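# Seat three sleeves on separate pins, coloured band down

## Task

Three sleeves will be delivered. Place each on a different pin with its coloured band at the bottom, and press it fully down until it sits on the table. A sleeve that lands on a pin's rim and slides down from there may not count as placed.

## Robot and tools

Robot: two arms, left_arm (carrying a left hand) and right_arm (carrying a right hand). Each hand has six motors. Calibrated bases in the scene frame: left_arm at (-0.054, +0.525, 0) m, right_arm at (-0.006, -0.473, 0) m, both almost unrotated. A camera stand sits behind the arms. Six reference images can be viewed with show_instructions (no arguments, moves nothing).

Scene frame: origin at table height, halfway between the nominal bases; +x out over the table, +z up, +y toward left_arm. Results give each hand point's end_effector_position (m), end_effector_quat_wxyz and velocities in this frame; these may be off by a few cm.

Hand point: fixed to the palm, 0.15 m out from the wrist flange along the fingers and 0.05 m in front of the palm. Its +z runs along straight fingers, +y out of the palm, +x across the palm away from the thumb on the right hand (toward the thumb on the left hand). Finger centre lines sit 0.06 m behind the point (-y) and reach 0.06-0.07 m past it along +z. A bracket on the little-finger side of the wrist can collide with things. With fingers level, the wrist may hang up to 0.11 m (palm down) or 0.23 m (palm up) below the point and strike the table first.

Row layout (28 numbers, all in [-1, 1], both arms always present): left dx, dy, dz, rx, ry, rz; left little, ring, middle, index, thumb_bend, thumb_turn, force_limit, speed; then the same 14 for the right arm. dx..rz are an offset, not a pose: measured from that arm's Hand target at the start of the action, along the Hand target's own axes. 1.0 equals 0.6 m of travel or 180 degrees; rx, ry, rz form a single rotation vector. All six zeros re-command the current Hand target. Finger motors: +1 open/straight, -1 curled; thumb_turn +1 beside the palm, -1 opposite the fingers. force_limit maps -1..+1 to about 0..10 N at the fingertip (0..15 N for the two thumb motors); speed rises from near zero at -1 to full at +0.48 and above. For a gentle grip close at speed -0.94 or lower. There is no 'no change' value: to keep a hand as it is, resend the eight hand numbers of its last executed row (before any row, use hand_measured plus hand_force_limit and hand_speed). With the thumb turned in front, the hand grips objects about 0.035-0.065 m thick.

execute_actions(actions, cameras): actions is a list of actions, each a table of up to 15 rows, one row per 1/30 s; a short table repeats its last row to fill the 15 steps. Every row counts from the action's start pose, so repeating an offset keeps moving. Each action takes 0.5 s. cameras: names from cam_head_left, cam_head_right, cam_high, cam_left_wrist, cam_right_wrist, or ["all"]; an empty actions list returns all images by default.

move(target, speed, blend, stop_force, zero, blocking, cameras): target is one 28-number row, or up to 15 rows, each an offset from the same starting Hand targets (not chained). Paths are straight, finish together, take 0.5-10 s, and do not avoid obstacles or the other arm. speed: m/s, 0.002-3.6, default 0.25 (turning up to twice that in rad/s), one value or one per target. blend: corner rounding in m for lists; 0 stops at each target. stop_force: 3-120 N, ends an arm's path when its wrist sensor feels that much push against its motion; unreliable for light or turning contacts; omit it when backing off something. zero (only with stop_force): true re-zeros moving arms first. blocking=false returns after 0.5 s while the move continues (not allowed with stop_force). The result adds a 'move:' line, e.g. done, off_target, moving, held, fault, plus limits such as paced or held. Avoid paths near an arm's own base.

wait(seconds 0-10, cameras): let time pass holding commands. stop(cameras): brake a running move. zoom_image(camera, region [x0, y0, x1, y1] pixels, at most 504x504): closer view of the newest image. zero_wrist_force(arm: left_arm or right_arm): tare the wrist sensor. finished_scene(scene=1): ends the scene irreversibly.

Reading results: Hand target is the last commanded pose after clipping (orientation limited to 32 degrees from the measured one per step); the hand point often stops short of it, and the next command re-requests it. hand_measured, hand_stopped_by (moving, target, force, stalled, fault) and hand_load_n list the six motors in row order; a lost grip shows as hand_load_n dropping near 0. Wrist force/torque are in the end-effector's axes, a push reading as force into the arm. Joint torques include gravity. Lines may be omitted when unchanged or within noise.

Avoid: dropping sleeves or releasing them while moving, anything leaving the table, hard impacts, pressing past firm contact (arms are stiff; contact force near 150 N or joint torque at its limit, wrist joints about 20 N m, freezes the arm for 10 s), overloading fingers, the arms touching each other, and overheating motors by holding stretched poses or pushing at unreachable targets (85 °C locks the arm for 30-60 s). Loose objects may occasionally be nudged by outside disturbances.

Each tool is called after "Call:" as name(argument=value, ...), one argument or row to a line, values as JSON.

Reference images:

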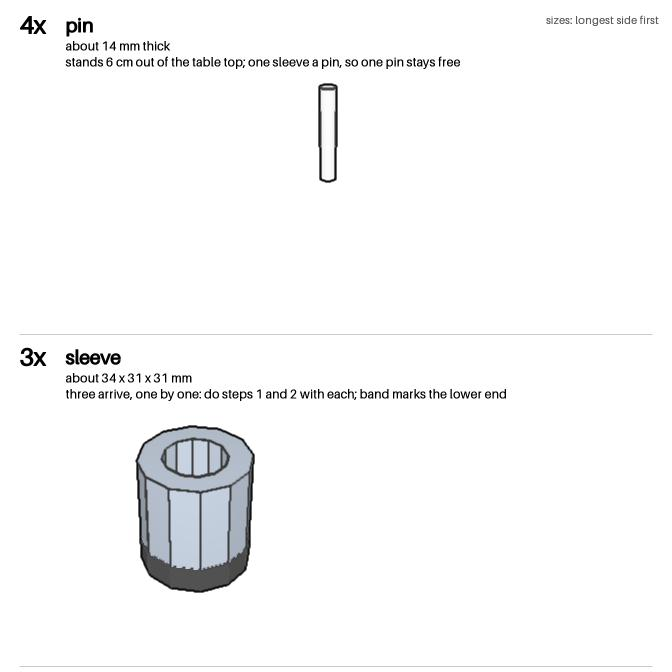

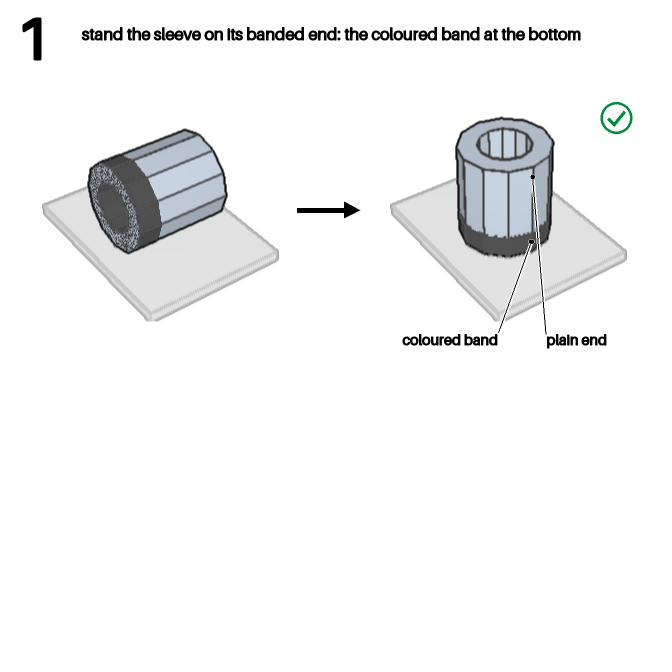

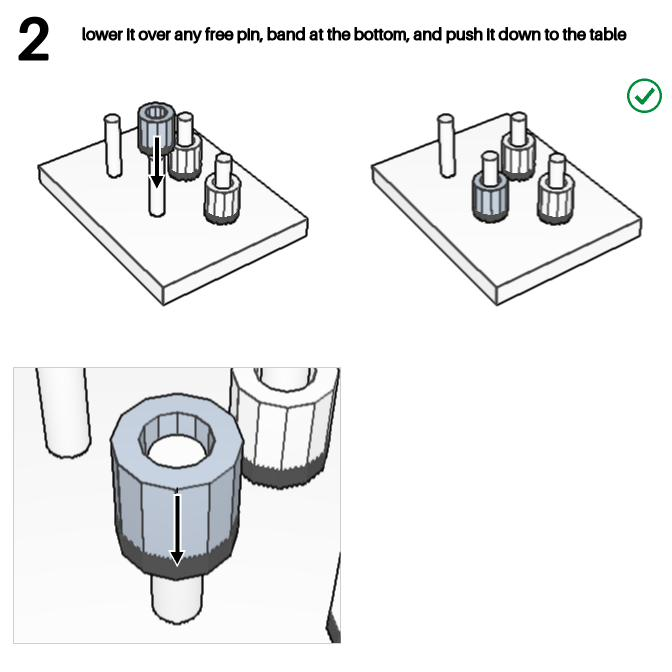

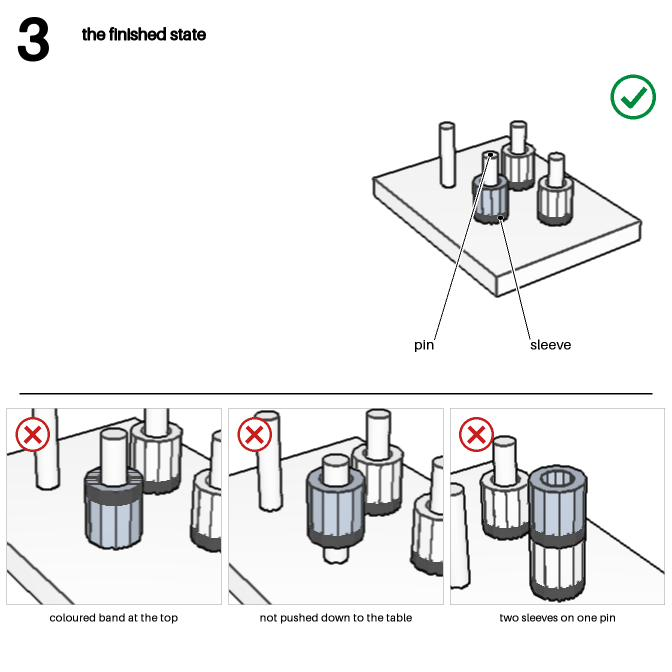

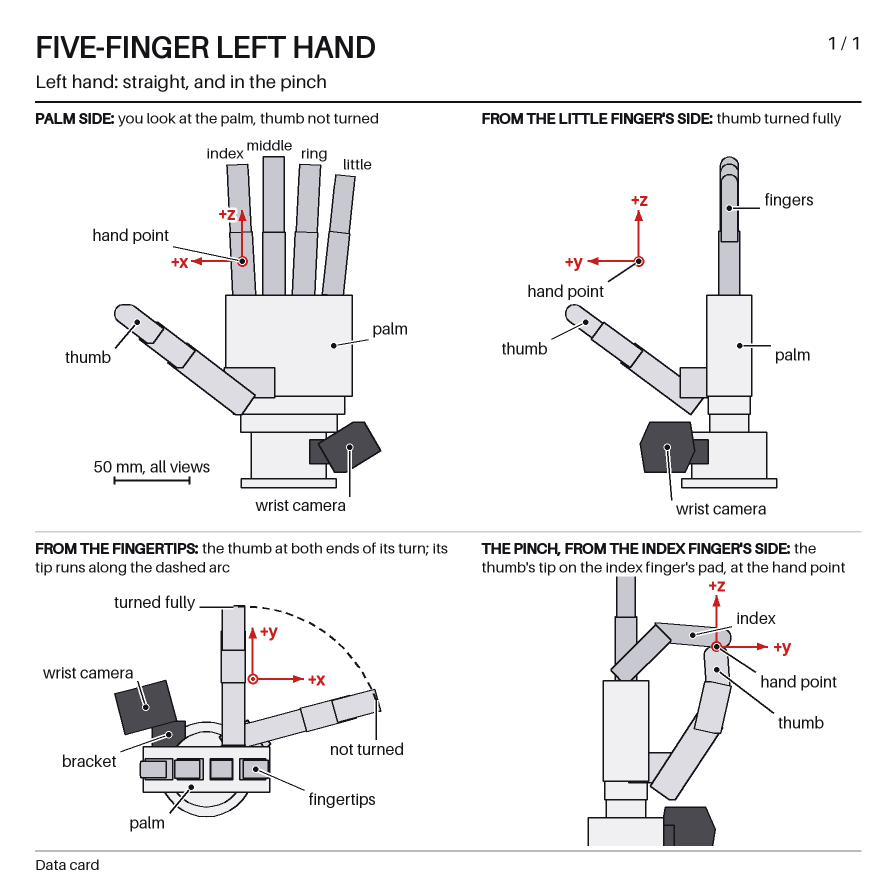

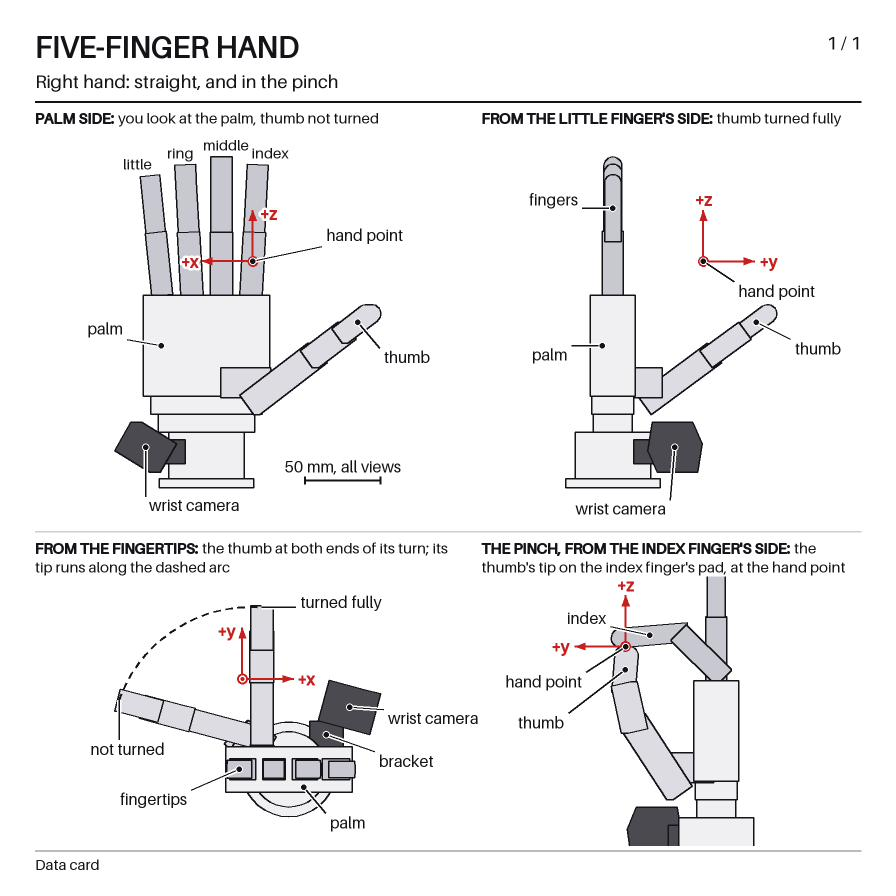

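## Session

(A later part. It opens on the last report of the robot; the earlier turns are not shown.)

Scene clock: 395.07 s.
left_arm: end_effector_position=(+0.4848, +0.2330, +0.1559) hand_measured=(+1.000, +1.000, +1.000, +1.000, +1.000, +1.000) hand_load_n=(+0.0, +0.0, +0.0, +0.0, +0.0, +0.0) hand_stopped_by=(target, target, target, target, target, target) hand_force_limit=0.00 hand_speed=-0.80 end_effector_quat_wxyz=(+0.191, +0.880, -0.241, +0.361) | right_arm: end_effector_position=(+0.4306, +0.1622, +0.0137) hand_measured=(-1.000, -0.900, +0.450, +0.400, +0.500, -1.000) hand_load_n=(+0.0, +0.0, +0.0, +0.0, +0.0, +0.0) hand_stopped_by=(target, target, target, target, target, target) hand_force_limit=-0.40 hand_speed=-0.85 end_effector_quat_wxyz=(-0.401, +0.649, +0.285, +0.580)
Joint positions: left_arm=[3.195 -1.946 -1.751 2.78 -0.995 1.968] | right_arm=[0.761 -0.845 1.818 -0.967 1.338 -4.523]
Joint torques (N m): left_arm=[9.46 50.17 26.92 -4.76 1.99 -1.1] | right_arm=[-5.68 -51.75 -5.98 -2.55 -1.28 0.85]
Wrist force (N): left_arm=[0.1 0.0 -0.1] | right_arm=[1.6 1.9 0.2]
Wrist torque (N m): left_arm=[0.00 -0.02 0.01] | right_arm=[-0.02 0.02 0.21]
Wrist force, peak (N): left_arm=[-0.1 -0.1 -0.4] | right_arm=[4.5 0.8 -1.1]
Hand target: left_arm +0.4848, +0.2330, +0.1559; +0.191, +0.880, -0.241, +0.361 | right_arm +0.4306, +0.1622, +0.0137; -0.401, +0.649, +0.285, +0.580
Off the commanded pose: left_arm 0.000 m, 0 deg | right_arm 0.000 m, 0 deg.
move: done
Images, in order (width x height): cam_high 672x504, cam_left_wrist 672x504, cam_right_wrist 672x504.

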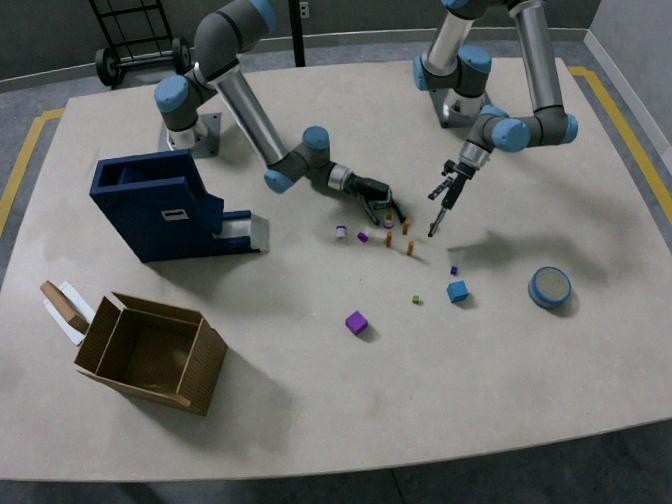

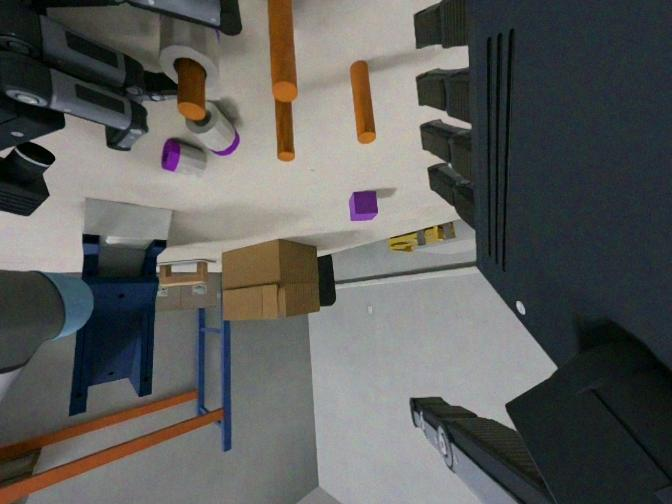

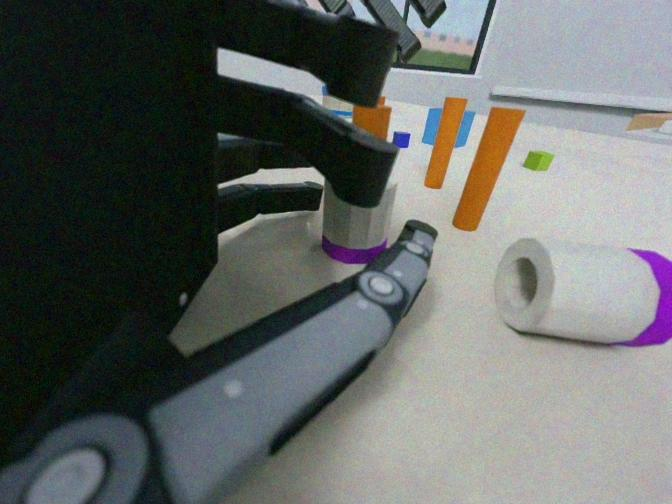

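Call:
move(
  target=[
    [0,0,0,0,0,0,1,1,1,1,1,1,0.0,-0.8,-0.0248,-0.1255,-0.0784,0,0,0,-1,-0.9,0.45,0.4,0.5,-1,-0.4,-0.85],
    [0,0,0,0,0,0,1,1,1,1,1,1,0.0,-0.8,0.27,-0.24,-0.1500,0,0,0,-1,-0.9,0.45,0.4,0.5,-1,-0.4,-0.85],
  ],
  speed=[0.08,0.2],
  cameras=["all"],
)

Call:
zoom_image(
  camera="cam_high",
  region=[320, 170, 440, 270],
)

Call:
zoom_image(
  camera="cam_left_wrist",
  region=[100, 0, 320, 200],
)

Scene clock: 404.37 s.
left_arm: end_effector_position=(+0.4848, +0.2330, +0.1559) hand_measured=(+1.000, +1.000, +1.000, +1.000, +1.000, +1.000) hand_load_n=(+0.0, +0.0, +0.0, +0.0, +0.0, +0.0) hand_stopped_by=(target, target, target, target, target, target) hand_force_limit=0.00 hand_speed=-0.80 end_effector_quat_wxyz=(+0.191, +0.880, -0.241, +0.361) | right_arm: end_effector_position=(+0.2897, +0.1444, +0.2005) hand_measured=(-1.000, -0.900, +0.450, +0.400, +0.500, -1.000) hand_load_n=(+0.0, +0.0, +0.0, +0.0, +0.0, +0.0) hand_stopped_by=(target, target, target, target, target, target) hand_force_limit=-0.40 hand_speed=-0.85 end_effector_quat_wxyz=(-0.401, +0.649, +0.285, +0.580)
Joint positions: left_arm=[3.195 -1.946 -1.751 2.78 -0.995 1.968] | right_arm=[0.973 -1.308 1.933 -0.621 1.55 -4.522]
Joint torques (N m): left_arm=[10.26 50.51 26.95 -4.84 1.78 -1.08] | right_arm=[-7.57 -45.12 -11.65 -1.05 -1.38 1.64]
Wrist force (N): left_arm=[0.0 0.0 -0.2] | right_arm=[1.5 2.2 0.7]
Wrist torque (N m): left_arm=[0.01 -0.01 0.00] | right_arm=[-0.02 -0.03 0.21]
Wrist force, peak (N): left_arm=[-0.2 -0.3 0.1] | right_arm=[1.8 3.0 1.0]
Hand target: left_arm +0.4848, +0.2330, +0.1559; +0.191, +0.880, -0.241, +0.361 | right_arm +0.2897, +0.1443, +0.2005; -0.401, +0.649, +0.285, +0.580
Off the commanded pose: left_arm 0.000 m, 0 deg | right_arm 0.000 m, 0 deg.
move: done

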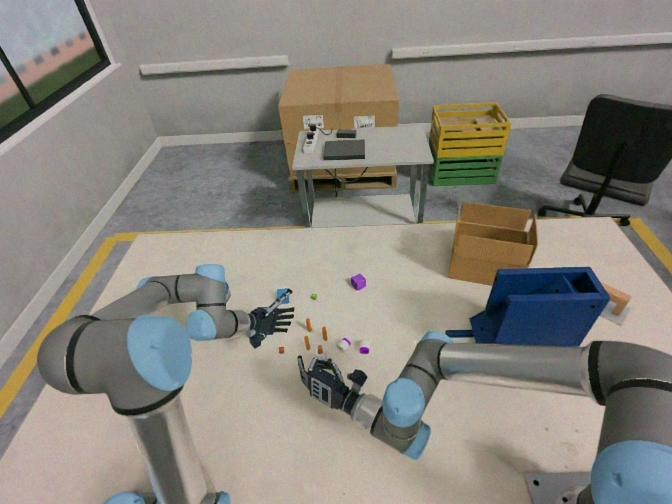

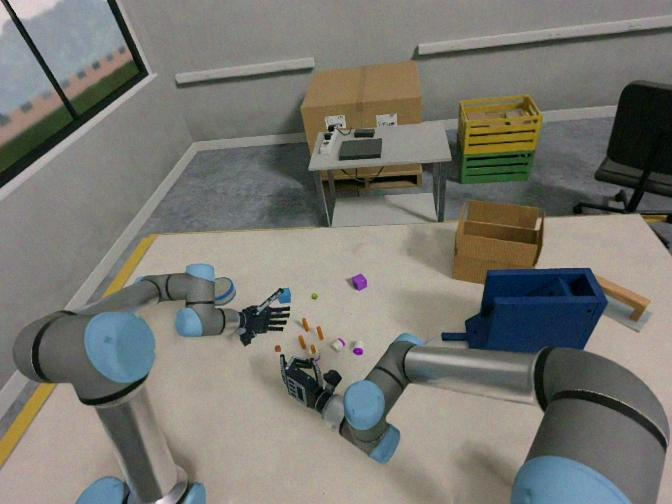

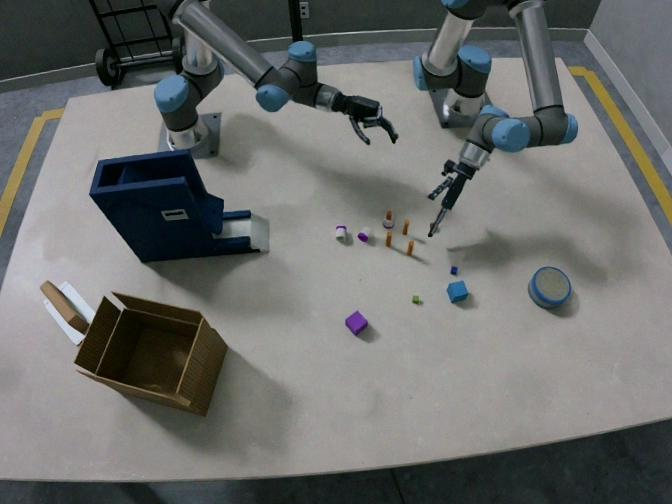

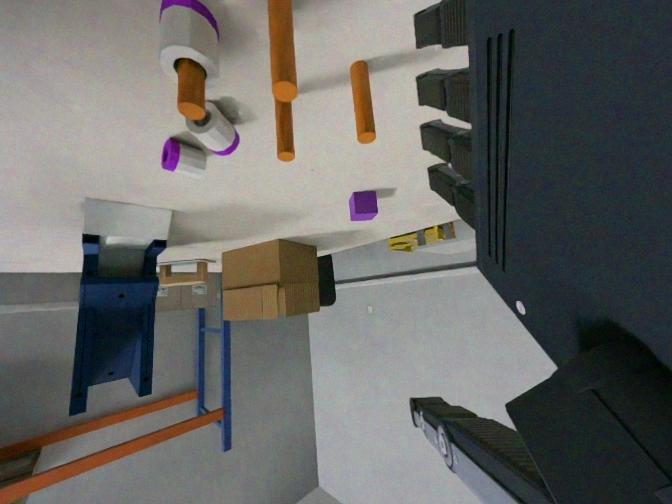

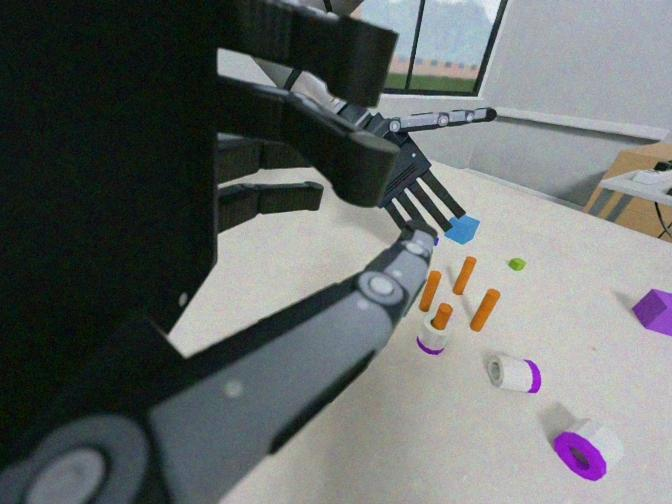

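Scaled by 4.200 from the camera's 672x504 image, which has a finer 960x720 frame.

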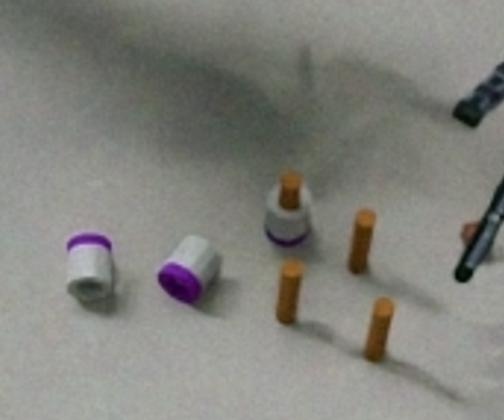

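Scaled by 2.291 from the camera's 672x504 image, which has a finer 960x720 frame.

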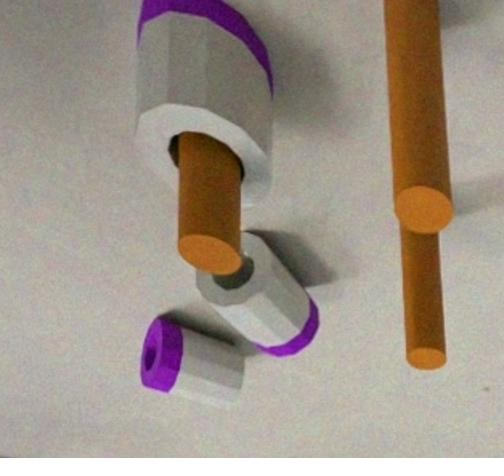

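Call:
move(
  target=[
    [0,0,0,0,0,0,1,1,1,1,1,1,0.0,-0.8,0.039,0.2045,-0.1149,-0.0380,-0.2649,0.4130,-1,-0.9,0.5,0.45,0.45,-1,-0.5,-0.5],
    [0,0,0,0,0,0,1,1,1,1,1,1,0.0,-0.8,-0.115,0.3742,-0.0287,-0.0380,-0.2649,0.4130,-1,-0.9,0.5,0.45,0.45,-1,-0.5,-0.5],
  ],
  speed=[0.35,0.2],
  blend=[0.02,0],
  cameras=["all"],
)

Call:
zoom_image(
  camera="cam_high",
  region=[300, 170, 420, 270],
)

Call:
zoom_image(
  camera="cam_left_wrist",
  region=[60, 60, 320, 260],
)

Call:
zoom_image(
  camera="cam_right_wrist",
  region=[210, 40, 530, 280],
)

Scene clock: 420.77 s.
left_arm: end_effector_position=(+0.4848, +0.2330, +0.1559) hand_measured=(+1.000, +1.000, +1.000, +1.000, +1.000, +1.000) hand_load_n=(-0.5, +0.0, +0.0, +0.0, +0.0, +0.0) hand_stopped_by=(target, target, target, target, target, target) hand_force_limit=0.00 hand_speed=-0.80 end_effector_quat_wxyz=(+0.191, +0.880, -0.241, +0.361) | right_arm: end_effector_position=(+0.4569, +0.0205, +0.0904) hand_measured=(-1.000, -0.900, +0.500, +0.450, +0.450, -1.000) hand_load_n=(+0.0, +0.0, +0.0, +0.0, +0.0, +0.0) hand_stopped_by=(target, target, target, target, target, target) hand_force_limit=-0.50 hand_speed=-0.50 end_effector_quat_wxyz=(-0.485, +0.871, -0.056, -0.049)
Joint positions: left_arm=[3.195 -1.946 -1.751 2.78 -0.995 1.968] | right_arm=[0.296 -0.759 1.14 0.761 0.616 -4.037]
Joint torques (N m): left_arm=[9.83 50.44 26.88 -4.76 1.83 -1.06] | right_arm=[5.51 -49.44 -19.43 0.19 0.41 1.05]
Wrist force (N): left_arm=[-0.1 -0.2 -0.1] | right_arm=[-1.0 0.5 -1.3]
Wrist torque (N m): left_arm=[-0.03 0.00 0.00] | right_arm=[0.22 -0.03 -0.04]
Wrist force, peak (N): left_arm=[0.0 0.2 -0.4] | right_arm=[1.7 2.3 0.6]
Hand target: left_arm +0.4848, +0.2330, +0.1559; +0.191, +0.880, -0.241, +0.361 | right_arm +0.4570, +0.0206, +0.0903; -0.485, +0.871, -0.056, -0.048
Off the commanded pose: left_arm 0.000 m, 0 deg | right_arm 0.000 m, 0 deg.
move: done

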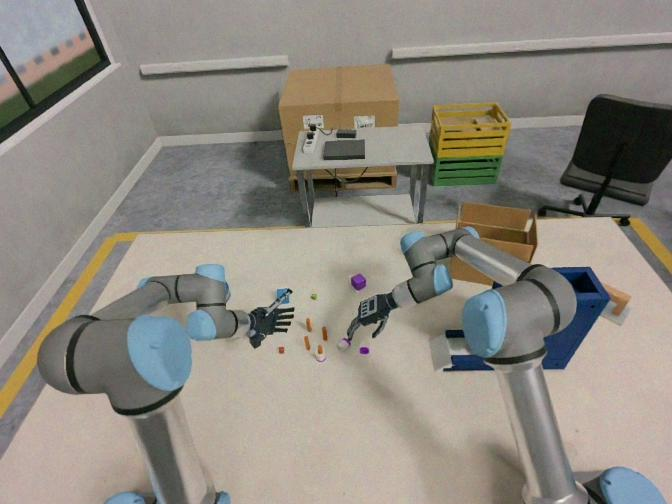

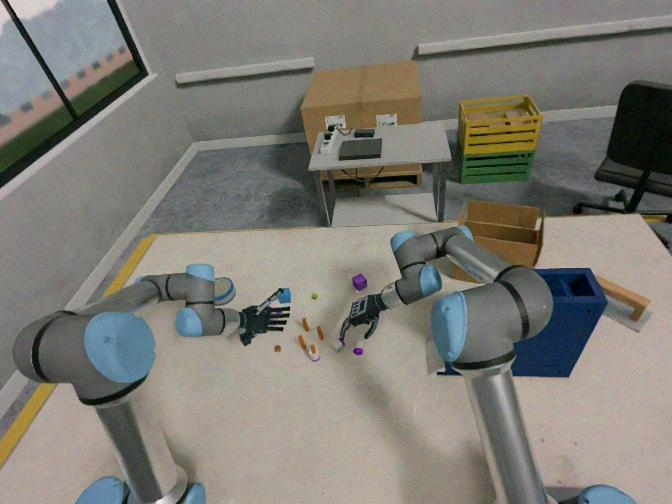

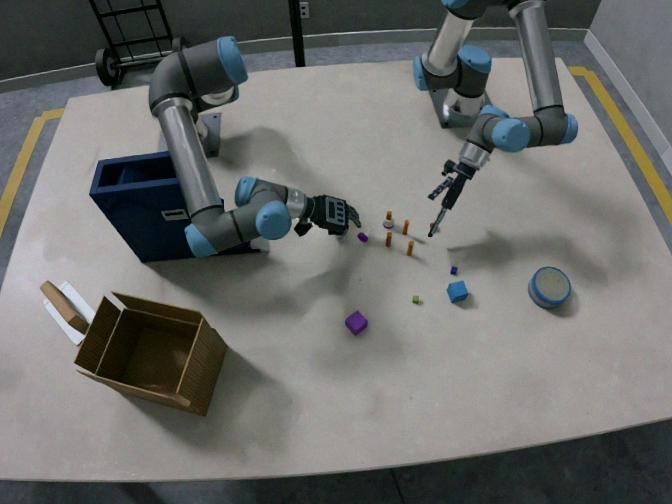

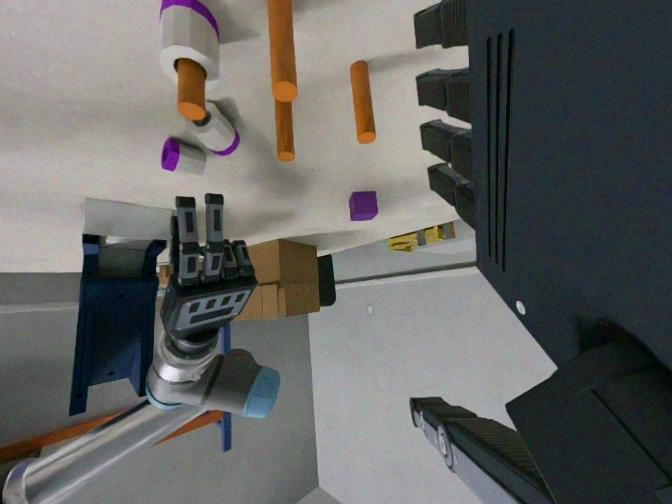

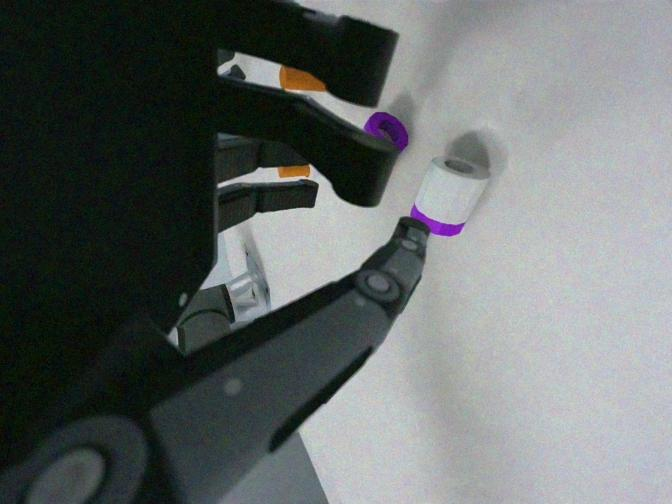

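Scaled by 4.200 from the camera's 672x504 image, which has a finer 960x720 frame.

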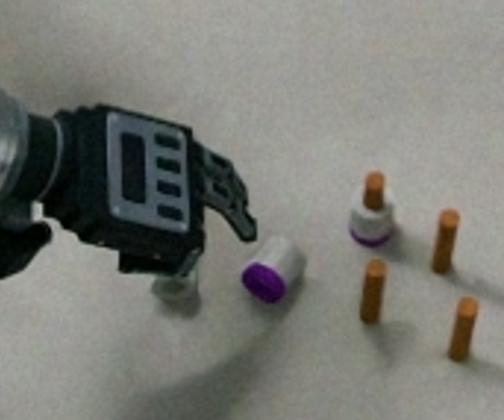

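Scaled by 1.938 from the camera's 672x504 image, which has a finer 960x720 frame.

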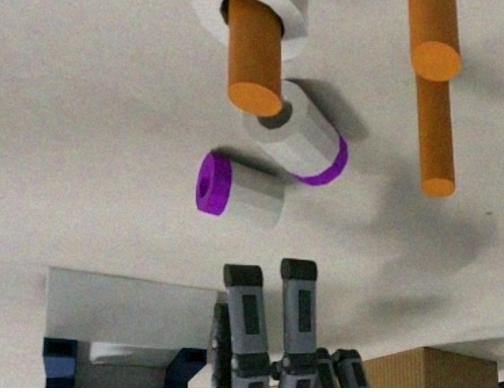

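Scaled by 1.575 from the camera's 672x504 image, which has a finer 960x720 frame.

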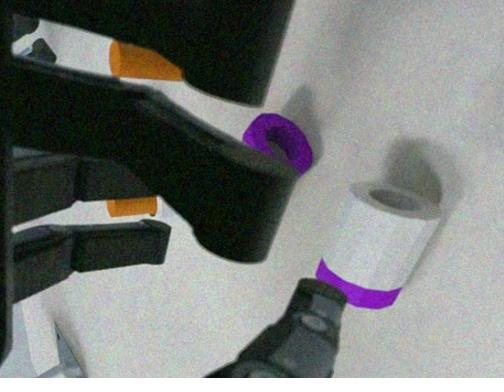

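Call:
move(
  target=[0,0,0,0,0,0,1,1,1,1,1,1,0.0,-0.8,0.01478,0.0893,0.0558,0,0,0,-1,-0.9,0.5,0.45,0.45,-1,-0.5,-0.5],
  speed=0.06,
  stop_force=8,
  cameras=["cam_high","cam_left_wrist","cam_right_wrist"],
)

Call:
zoom_image(
  camera="cam_high",
  region=[300, 170, 420, 270],
)

Call:
zoom_image(
  camera="cam_left_wrist",
  region=[60, 60, 320, 260],
)

Call:
zoom_image(
  camera="cam_right_wrist",
  region=[210, 40, 530, 280],
)

Scene clock: 429.70 s.
left_arm: end_effector_position=(+0.4848, +0.2330, +0.1559) hand_measured=(+1.000, +1.000, +1.000, +1.000, +1.000, +1.000) hand_load_n=(+0.0, +0.0, +0.0, +0.0, +0.0, +0.0) hand_stopped_by=(target, target, target, target, target, target) hand_force_limit=0.00 hand_speed=-0.80 end_effector_quat_wxyz=(+0.191, +0.880, -0.241, +0.361) | right_arm: end_effector_position=(+0.4559, +0.0214, +0.0676) hand_measured=(-1.000, -0.900, +0.500, +0.450, +0.450, -1.000) hand_load_n=(+0.0, +0.0, +0.0, +0.0, +0.0, +0.0) hand_stopped_by=(target, target, target, target, target, target) hand_force_limit=-0.50 hand_speed=-0.50 end_effector_quat_wxyz=(-0.485, +0.872, -0.056, -0.049)
Joint positions: left_arm=[3.195 -1.946 -1.751 2.78 -0.995 1.968] | right_arm=[0.298 -0.736 1.159 0.719 0.616 -4.037]
Joint torques (N m): left_arm=[9.45 50.67 26.49 -4.81 1.88 -1.01] | right_arm=[-0.16 -58.06 -18.32 2.22 -1.5 0.09]
Wrist force (N): left_arm=[-0.2 -0.1 -0.2] | right_arm=[-1.1 0.3 -1.4]
Wrist torque (N m): left_arm=[-0.01 0.01 0.00] | right_arm=[0.22 -0.01 -0.05]
Wrist force, peak (N): left_arm=[-0.1 -0.3 -0.2] | right_arm=[-0.9 -0.2 -2.4]
Hand target: left_arm +0.4848, +0.2330, +0.1559; +0.191, +0.880, -0.241, +0.361 | right_arm +0.4559, +0.0214, +0.0676; -0.485, +0.872, -0.056, -0.049 (not the last commanded pose)
Off the commanded pose: left_arm 0.000 m, 0 deg | right_arm 0.041 m, 0 deg.
FORCE FAULT: contact force on the right arm reached its limit, and that arm stopped. The contact can be on any part of that arm, not only on its tool. That arm's remaining commands of this call were not run. That arm is still stopped at the end of this call. That arm stays stopped for about 10 more seconds. Until then a move that you send moves the other arm only, and its call returns only when the move has ended. Once the stop has ended, the next robot result says so. If the stop ends while you think or write, that arm runs what you send next, counted from a new Hand target: where the arm stands when the stop ends. While its stop runs, that arm, its gripper or tool too, takes no new command. Until it ends, the stop uses up actions while you think or wait. An arm that is not stopped still takes commands.
move: fault (right_arm)
Images, in order (width x height): cam_high 672x504, cam_left_wrist 672x504, cam_right_wrist 672x504.

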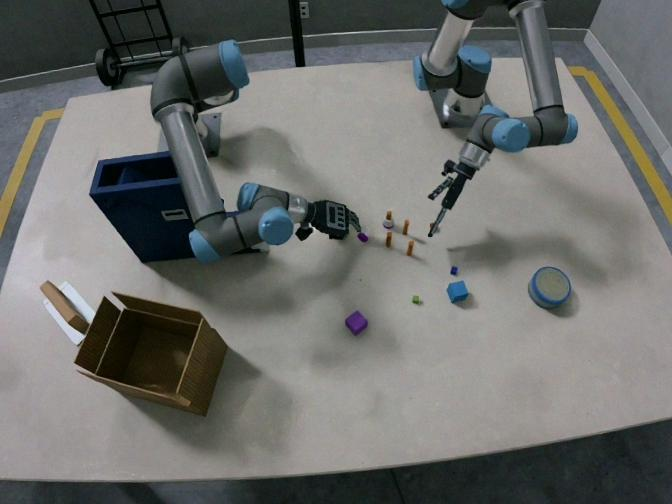

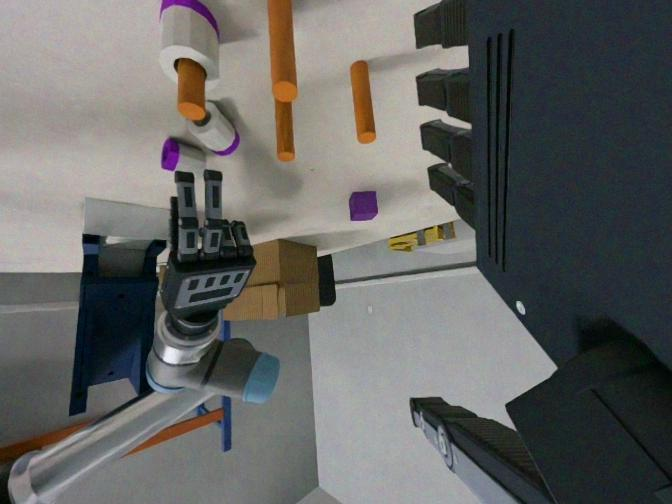

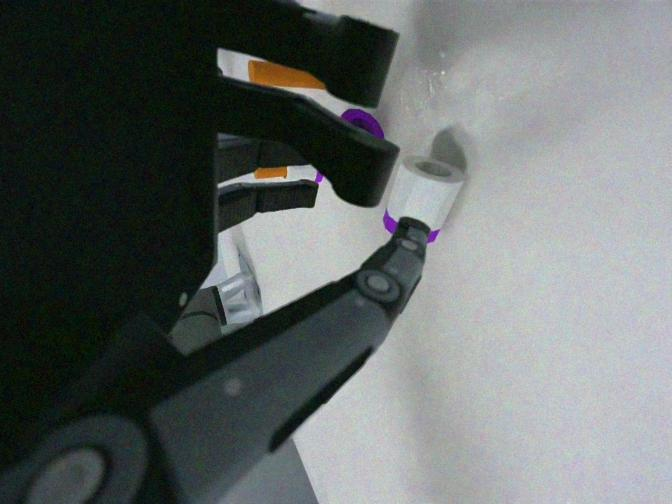

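Scaled by 4.200 from the camera's 672x504 image, which has a finer 960x720 frame.

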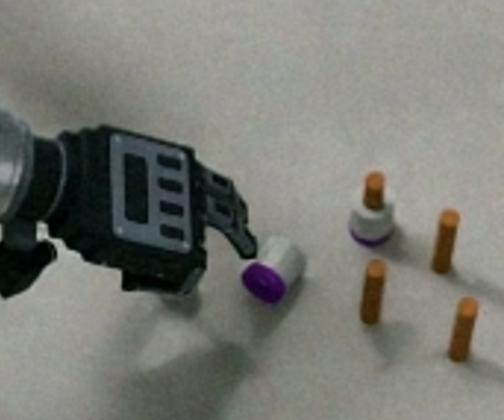

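Scaled by 1.938 from the camera's 672x504 image, which has a finer 960x720 frame.

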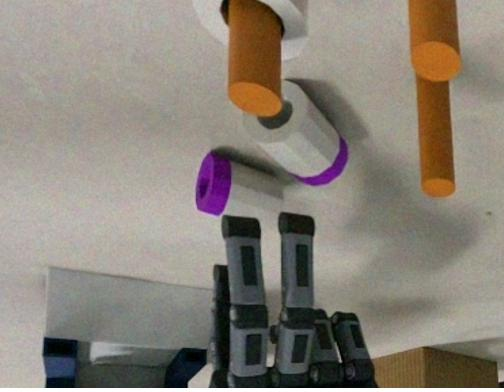

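Scaled by 1.575 from the camera's 672x504 image, which has a finer 960x720 frame.

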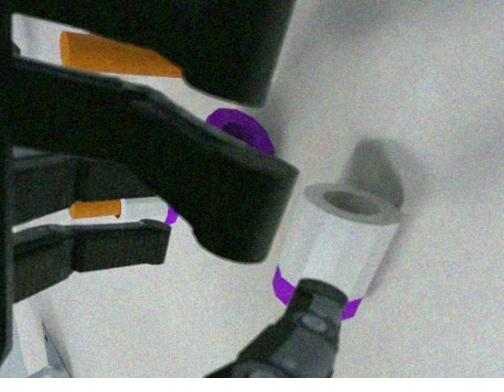

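Call:
wait(
  seconds=8,
)

Scene clock: 462.07 s.
left_arm: end_effector_position=(+0.4848, +0.2330, +0.1559) hand_measured=(+1.000, +1.000, +1.000, +1.000, +1.000, +1.000) hand_load_n=(+0.0, +0.0, +0.0, +0.0, +0.0, +0.0) hand_stopped_by=(target, target, target, target, target, target) hand_force_limit=0.00 hand_speed=-0.80 end_effector_quat_wxyz=(+0.191, +0.880, -0.241, +0.361) | right_arm: end_effector_position=(+0.4559, +0.0214, +0.0676) hand_measured=(-1.000, -0.900, +0.500, +0.450, +0.450, -1.000) hand_load_n=(+0.0, +0.0, +0.0, +0.0, +0.0, +0.0) hand_stopped_by=(target, target, target, target, target, target) hand_force_limit=-0.50 hand_speed=-0.50 end_effector_quat_wxyz=(-0.485, +0.872, -0.056, -0.049)
Joint positions: left_arm=[3.195 -1.946 -1.751 2.78 -0.995 1.968] | right_arm=[0.298 -0.736 1.159 0.719 0.616 -4.037]
Joint torques (N m): left_arm=[9.49 50.37 25.67 -4.73 1.86 -1.14] | right_arm=[-0.05 -58.89 -19.43 2.9 -1.55 -0.09]
Wrist force (N): left_arm=[-0.1 0.0 -0.2] | right_arm=[-1.0 0.4 -1.6]
Wrist torque (N m): left_arm=[0.00 0.00 0.00] | right_arm=[0.23 -0.02 -0.04]
Wrist force, peak (N): left_arm=[-0.1 0.0 -0.4] | right_arm=[-1.2 0.5 -1.8]
Hand target: left_arm +0.4848, +0.2330, +0.1559; +0.191, +0.880, -0.241, +0.361 | right_arm +0.4559, +0.0214, +0.0676; -0.485, +0.872, -0.056, -0.049 (not the last commanded pose)
Off the commanded pose: left_arm 0.000 m, 0 deg | right_arm 0.041 m, 0 deg.
FORCE FAULT, CONTINUED: the right arm's stop, for the force fault that an earlier result reported, is over. The rest of the stop counts as 19 of the actions that you can send in this scene. During its stop the right arm's controller moved it back a little. That arm's target is now where it stood when the stop ended, not its last command. That arm accepts commands again.
wait: 8.00 s; at rest from the start

Call:
move(
  target=[
    [0,0,0,0,0,0,1,1,1,1,1,1,0.0,-0.8,-0.0278,-0.168,-0.105,0,0,0,-1,-0.9,0.5,0.45,0.45,-1,-0.5,-0.5],
    [0,0,0,0,0,0,1,1,1,1,1,1,0.0,-0.8,-0.0817,-0.2043,-0.0327,0.0140,0.1921,0.0694,-1,-0.9,0.5,0.45,0.45,-1,-0.5,-0.5],
    [0,0,0,0,0,0,1,1,1,1,1,1,0.0,-0.8,-0.0162,-0.106,0.0868,0.0140,0.1921,0.0694,-1,-0.9,0.5,0.45,0.45,-1,-0.5,-0.5],
  ],
  speed=[0.08,0.2,0.12],
  cameras=["all"],
)

Call:
zoom_image(
  camera="cam_high",
  region=[300, 170, 420, 270],
)

Call:
zoom_image(
  camera="cam_left_wrist",
  region=[60, 0, 320, 200],
)

Call:
zoom_image(
  camera="cam_right_wrist",
  region=[210, 40, 530, 280],
)

Scene clock: 481.70 s.
left_arm: end_effector_position=(+0.4848, +0.2330, +0.1559) hand_measured=(+1.000, +1.000, +1.000, +1.000, +1.000, +1.000) hand_load_n=(+0.0, +0.0, +0.0, +0.0, +0.0, +0.0) hand_stopped_by=(target, target, target, target, target, target) hand_force_limit=0.00 hand_speed=-0.80 end_effector_quat_wxyz=(+0.191, +0.880, -0.241, +0.361) | right_arm: end_effector_position=(+0.4538, +0.0996, +0.0951) hand_measured=(-1.000, -0.900, +0.500, +0.450, +0.450, -1.000) hand_load_n=(+0.0, +0.0, +0.0, +0.0, +0.0, +0.0) hand_stopped_by=(target, target, target, target, target, target) hand_force_limit=-0.50 hand_speed=-0.50 end_effector_quat_wxyz=(-0.457, +0.825, -0.291, +0.161)
Joint positions: left_arm=[3.195 -1.946 -1.751 2.78 -0.995 1.968] | right_arm=[0.57 -0.99 1.397 0.173 1.32 -3.302]
Joint torques (N m): left_arm=[9.63 50.05 25.08 -4.81 1.81 -0.92] | right_arm=[-5.38 -57.04 -12.79 1.44 -0.73 0.02]
Wrist force (N): left_arm=[-0.1 0.0 -0.3] | right_arm=[-0.1 0.3 -1.6]
Wrist torque (N m): left_arm=[0.01 0.00 0.00] | right_arm=[0.25 -0.09 -0.15]
Wrist force, peak (N): left_arm=[0.0 -0.2 -0.5] | right_arm=[-0.3 1.1 -2.9]
Hand target: left_arm +0.4848, +0.2330, +0.1559; +0.191, +0.880, -0.241, +0.361 | right_arm +0.4538, +0.0995, +0.0950; -0.457, +0.825, -0.291, +0.161
Off the commanded pose: left_arm 0.000 m, 0 deg | right_arm 0.000 m, 0 deg.
move: done

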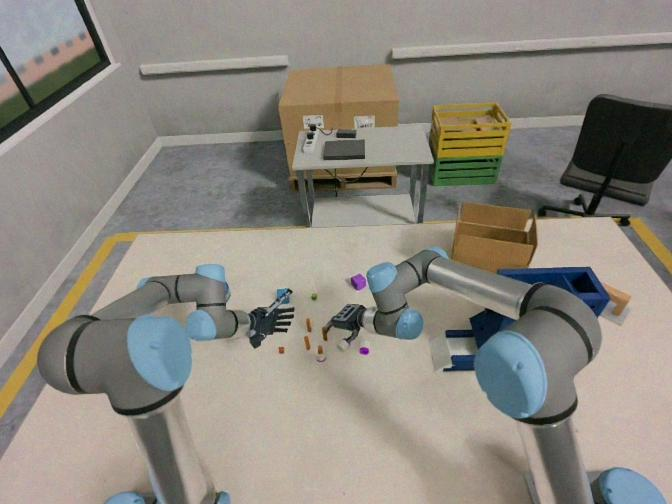

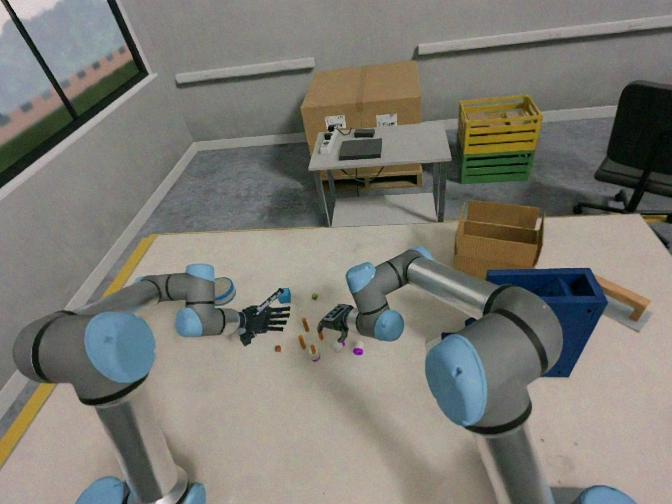

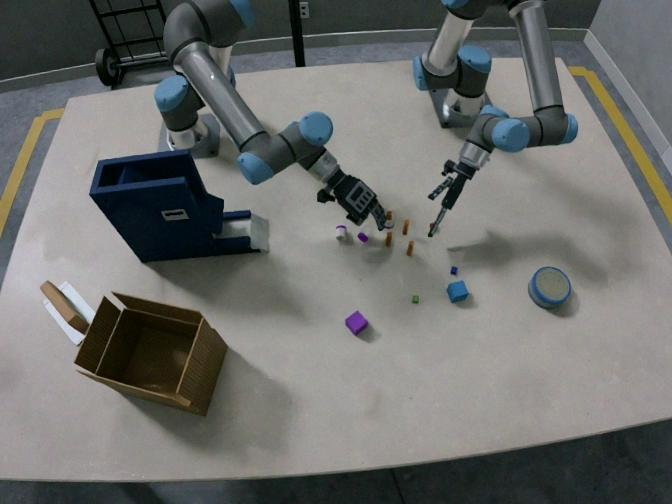

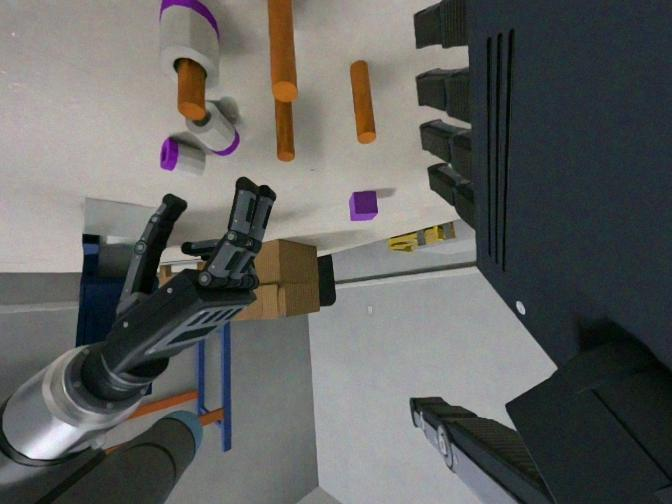

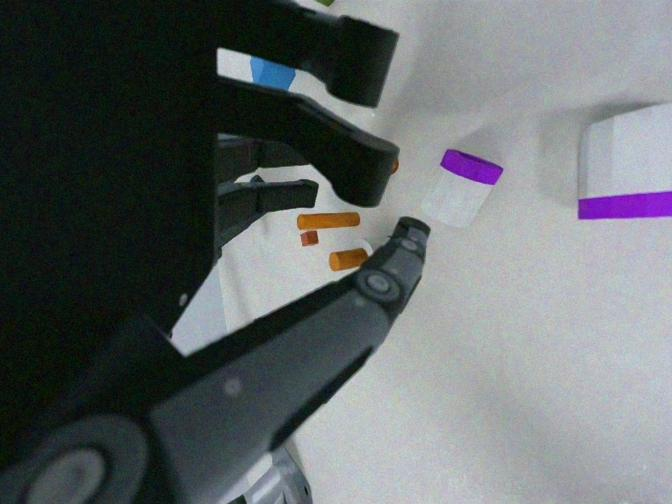

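Scaled by 4.200 from the camera's 672x504 image, which has a finer 960x720 frame.

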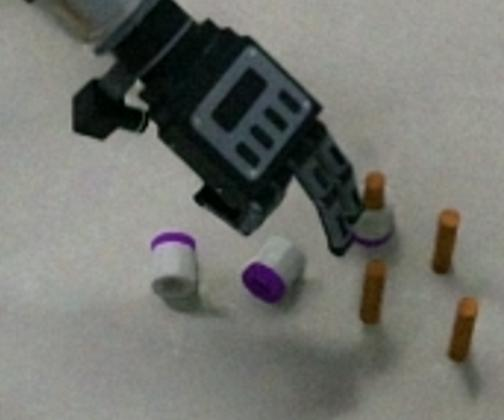

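Scaled by 1.938 from the camera's 672x504 image, which has a finer 960x720 frame.

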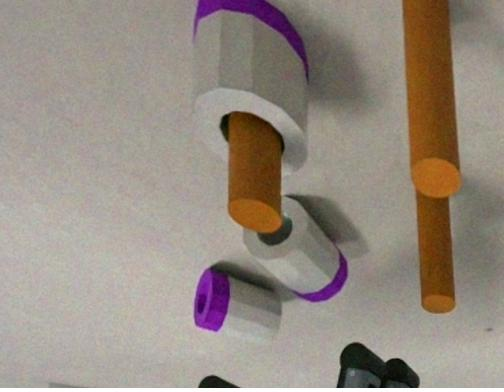

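Scaled by 1.575 from the camera's 672x504 image, which has a finer 960x720 frame.

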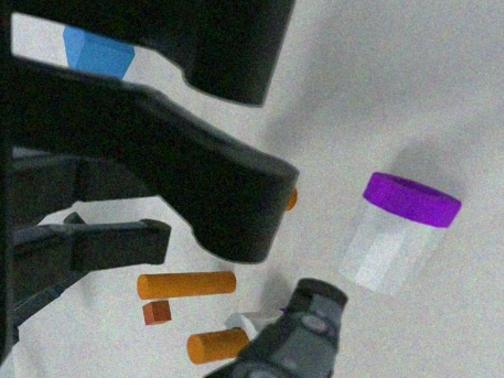

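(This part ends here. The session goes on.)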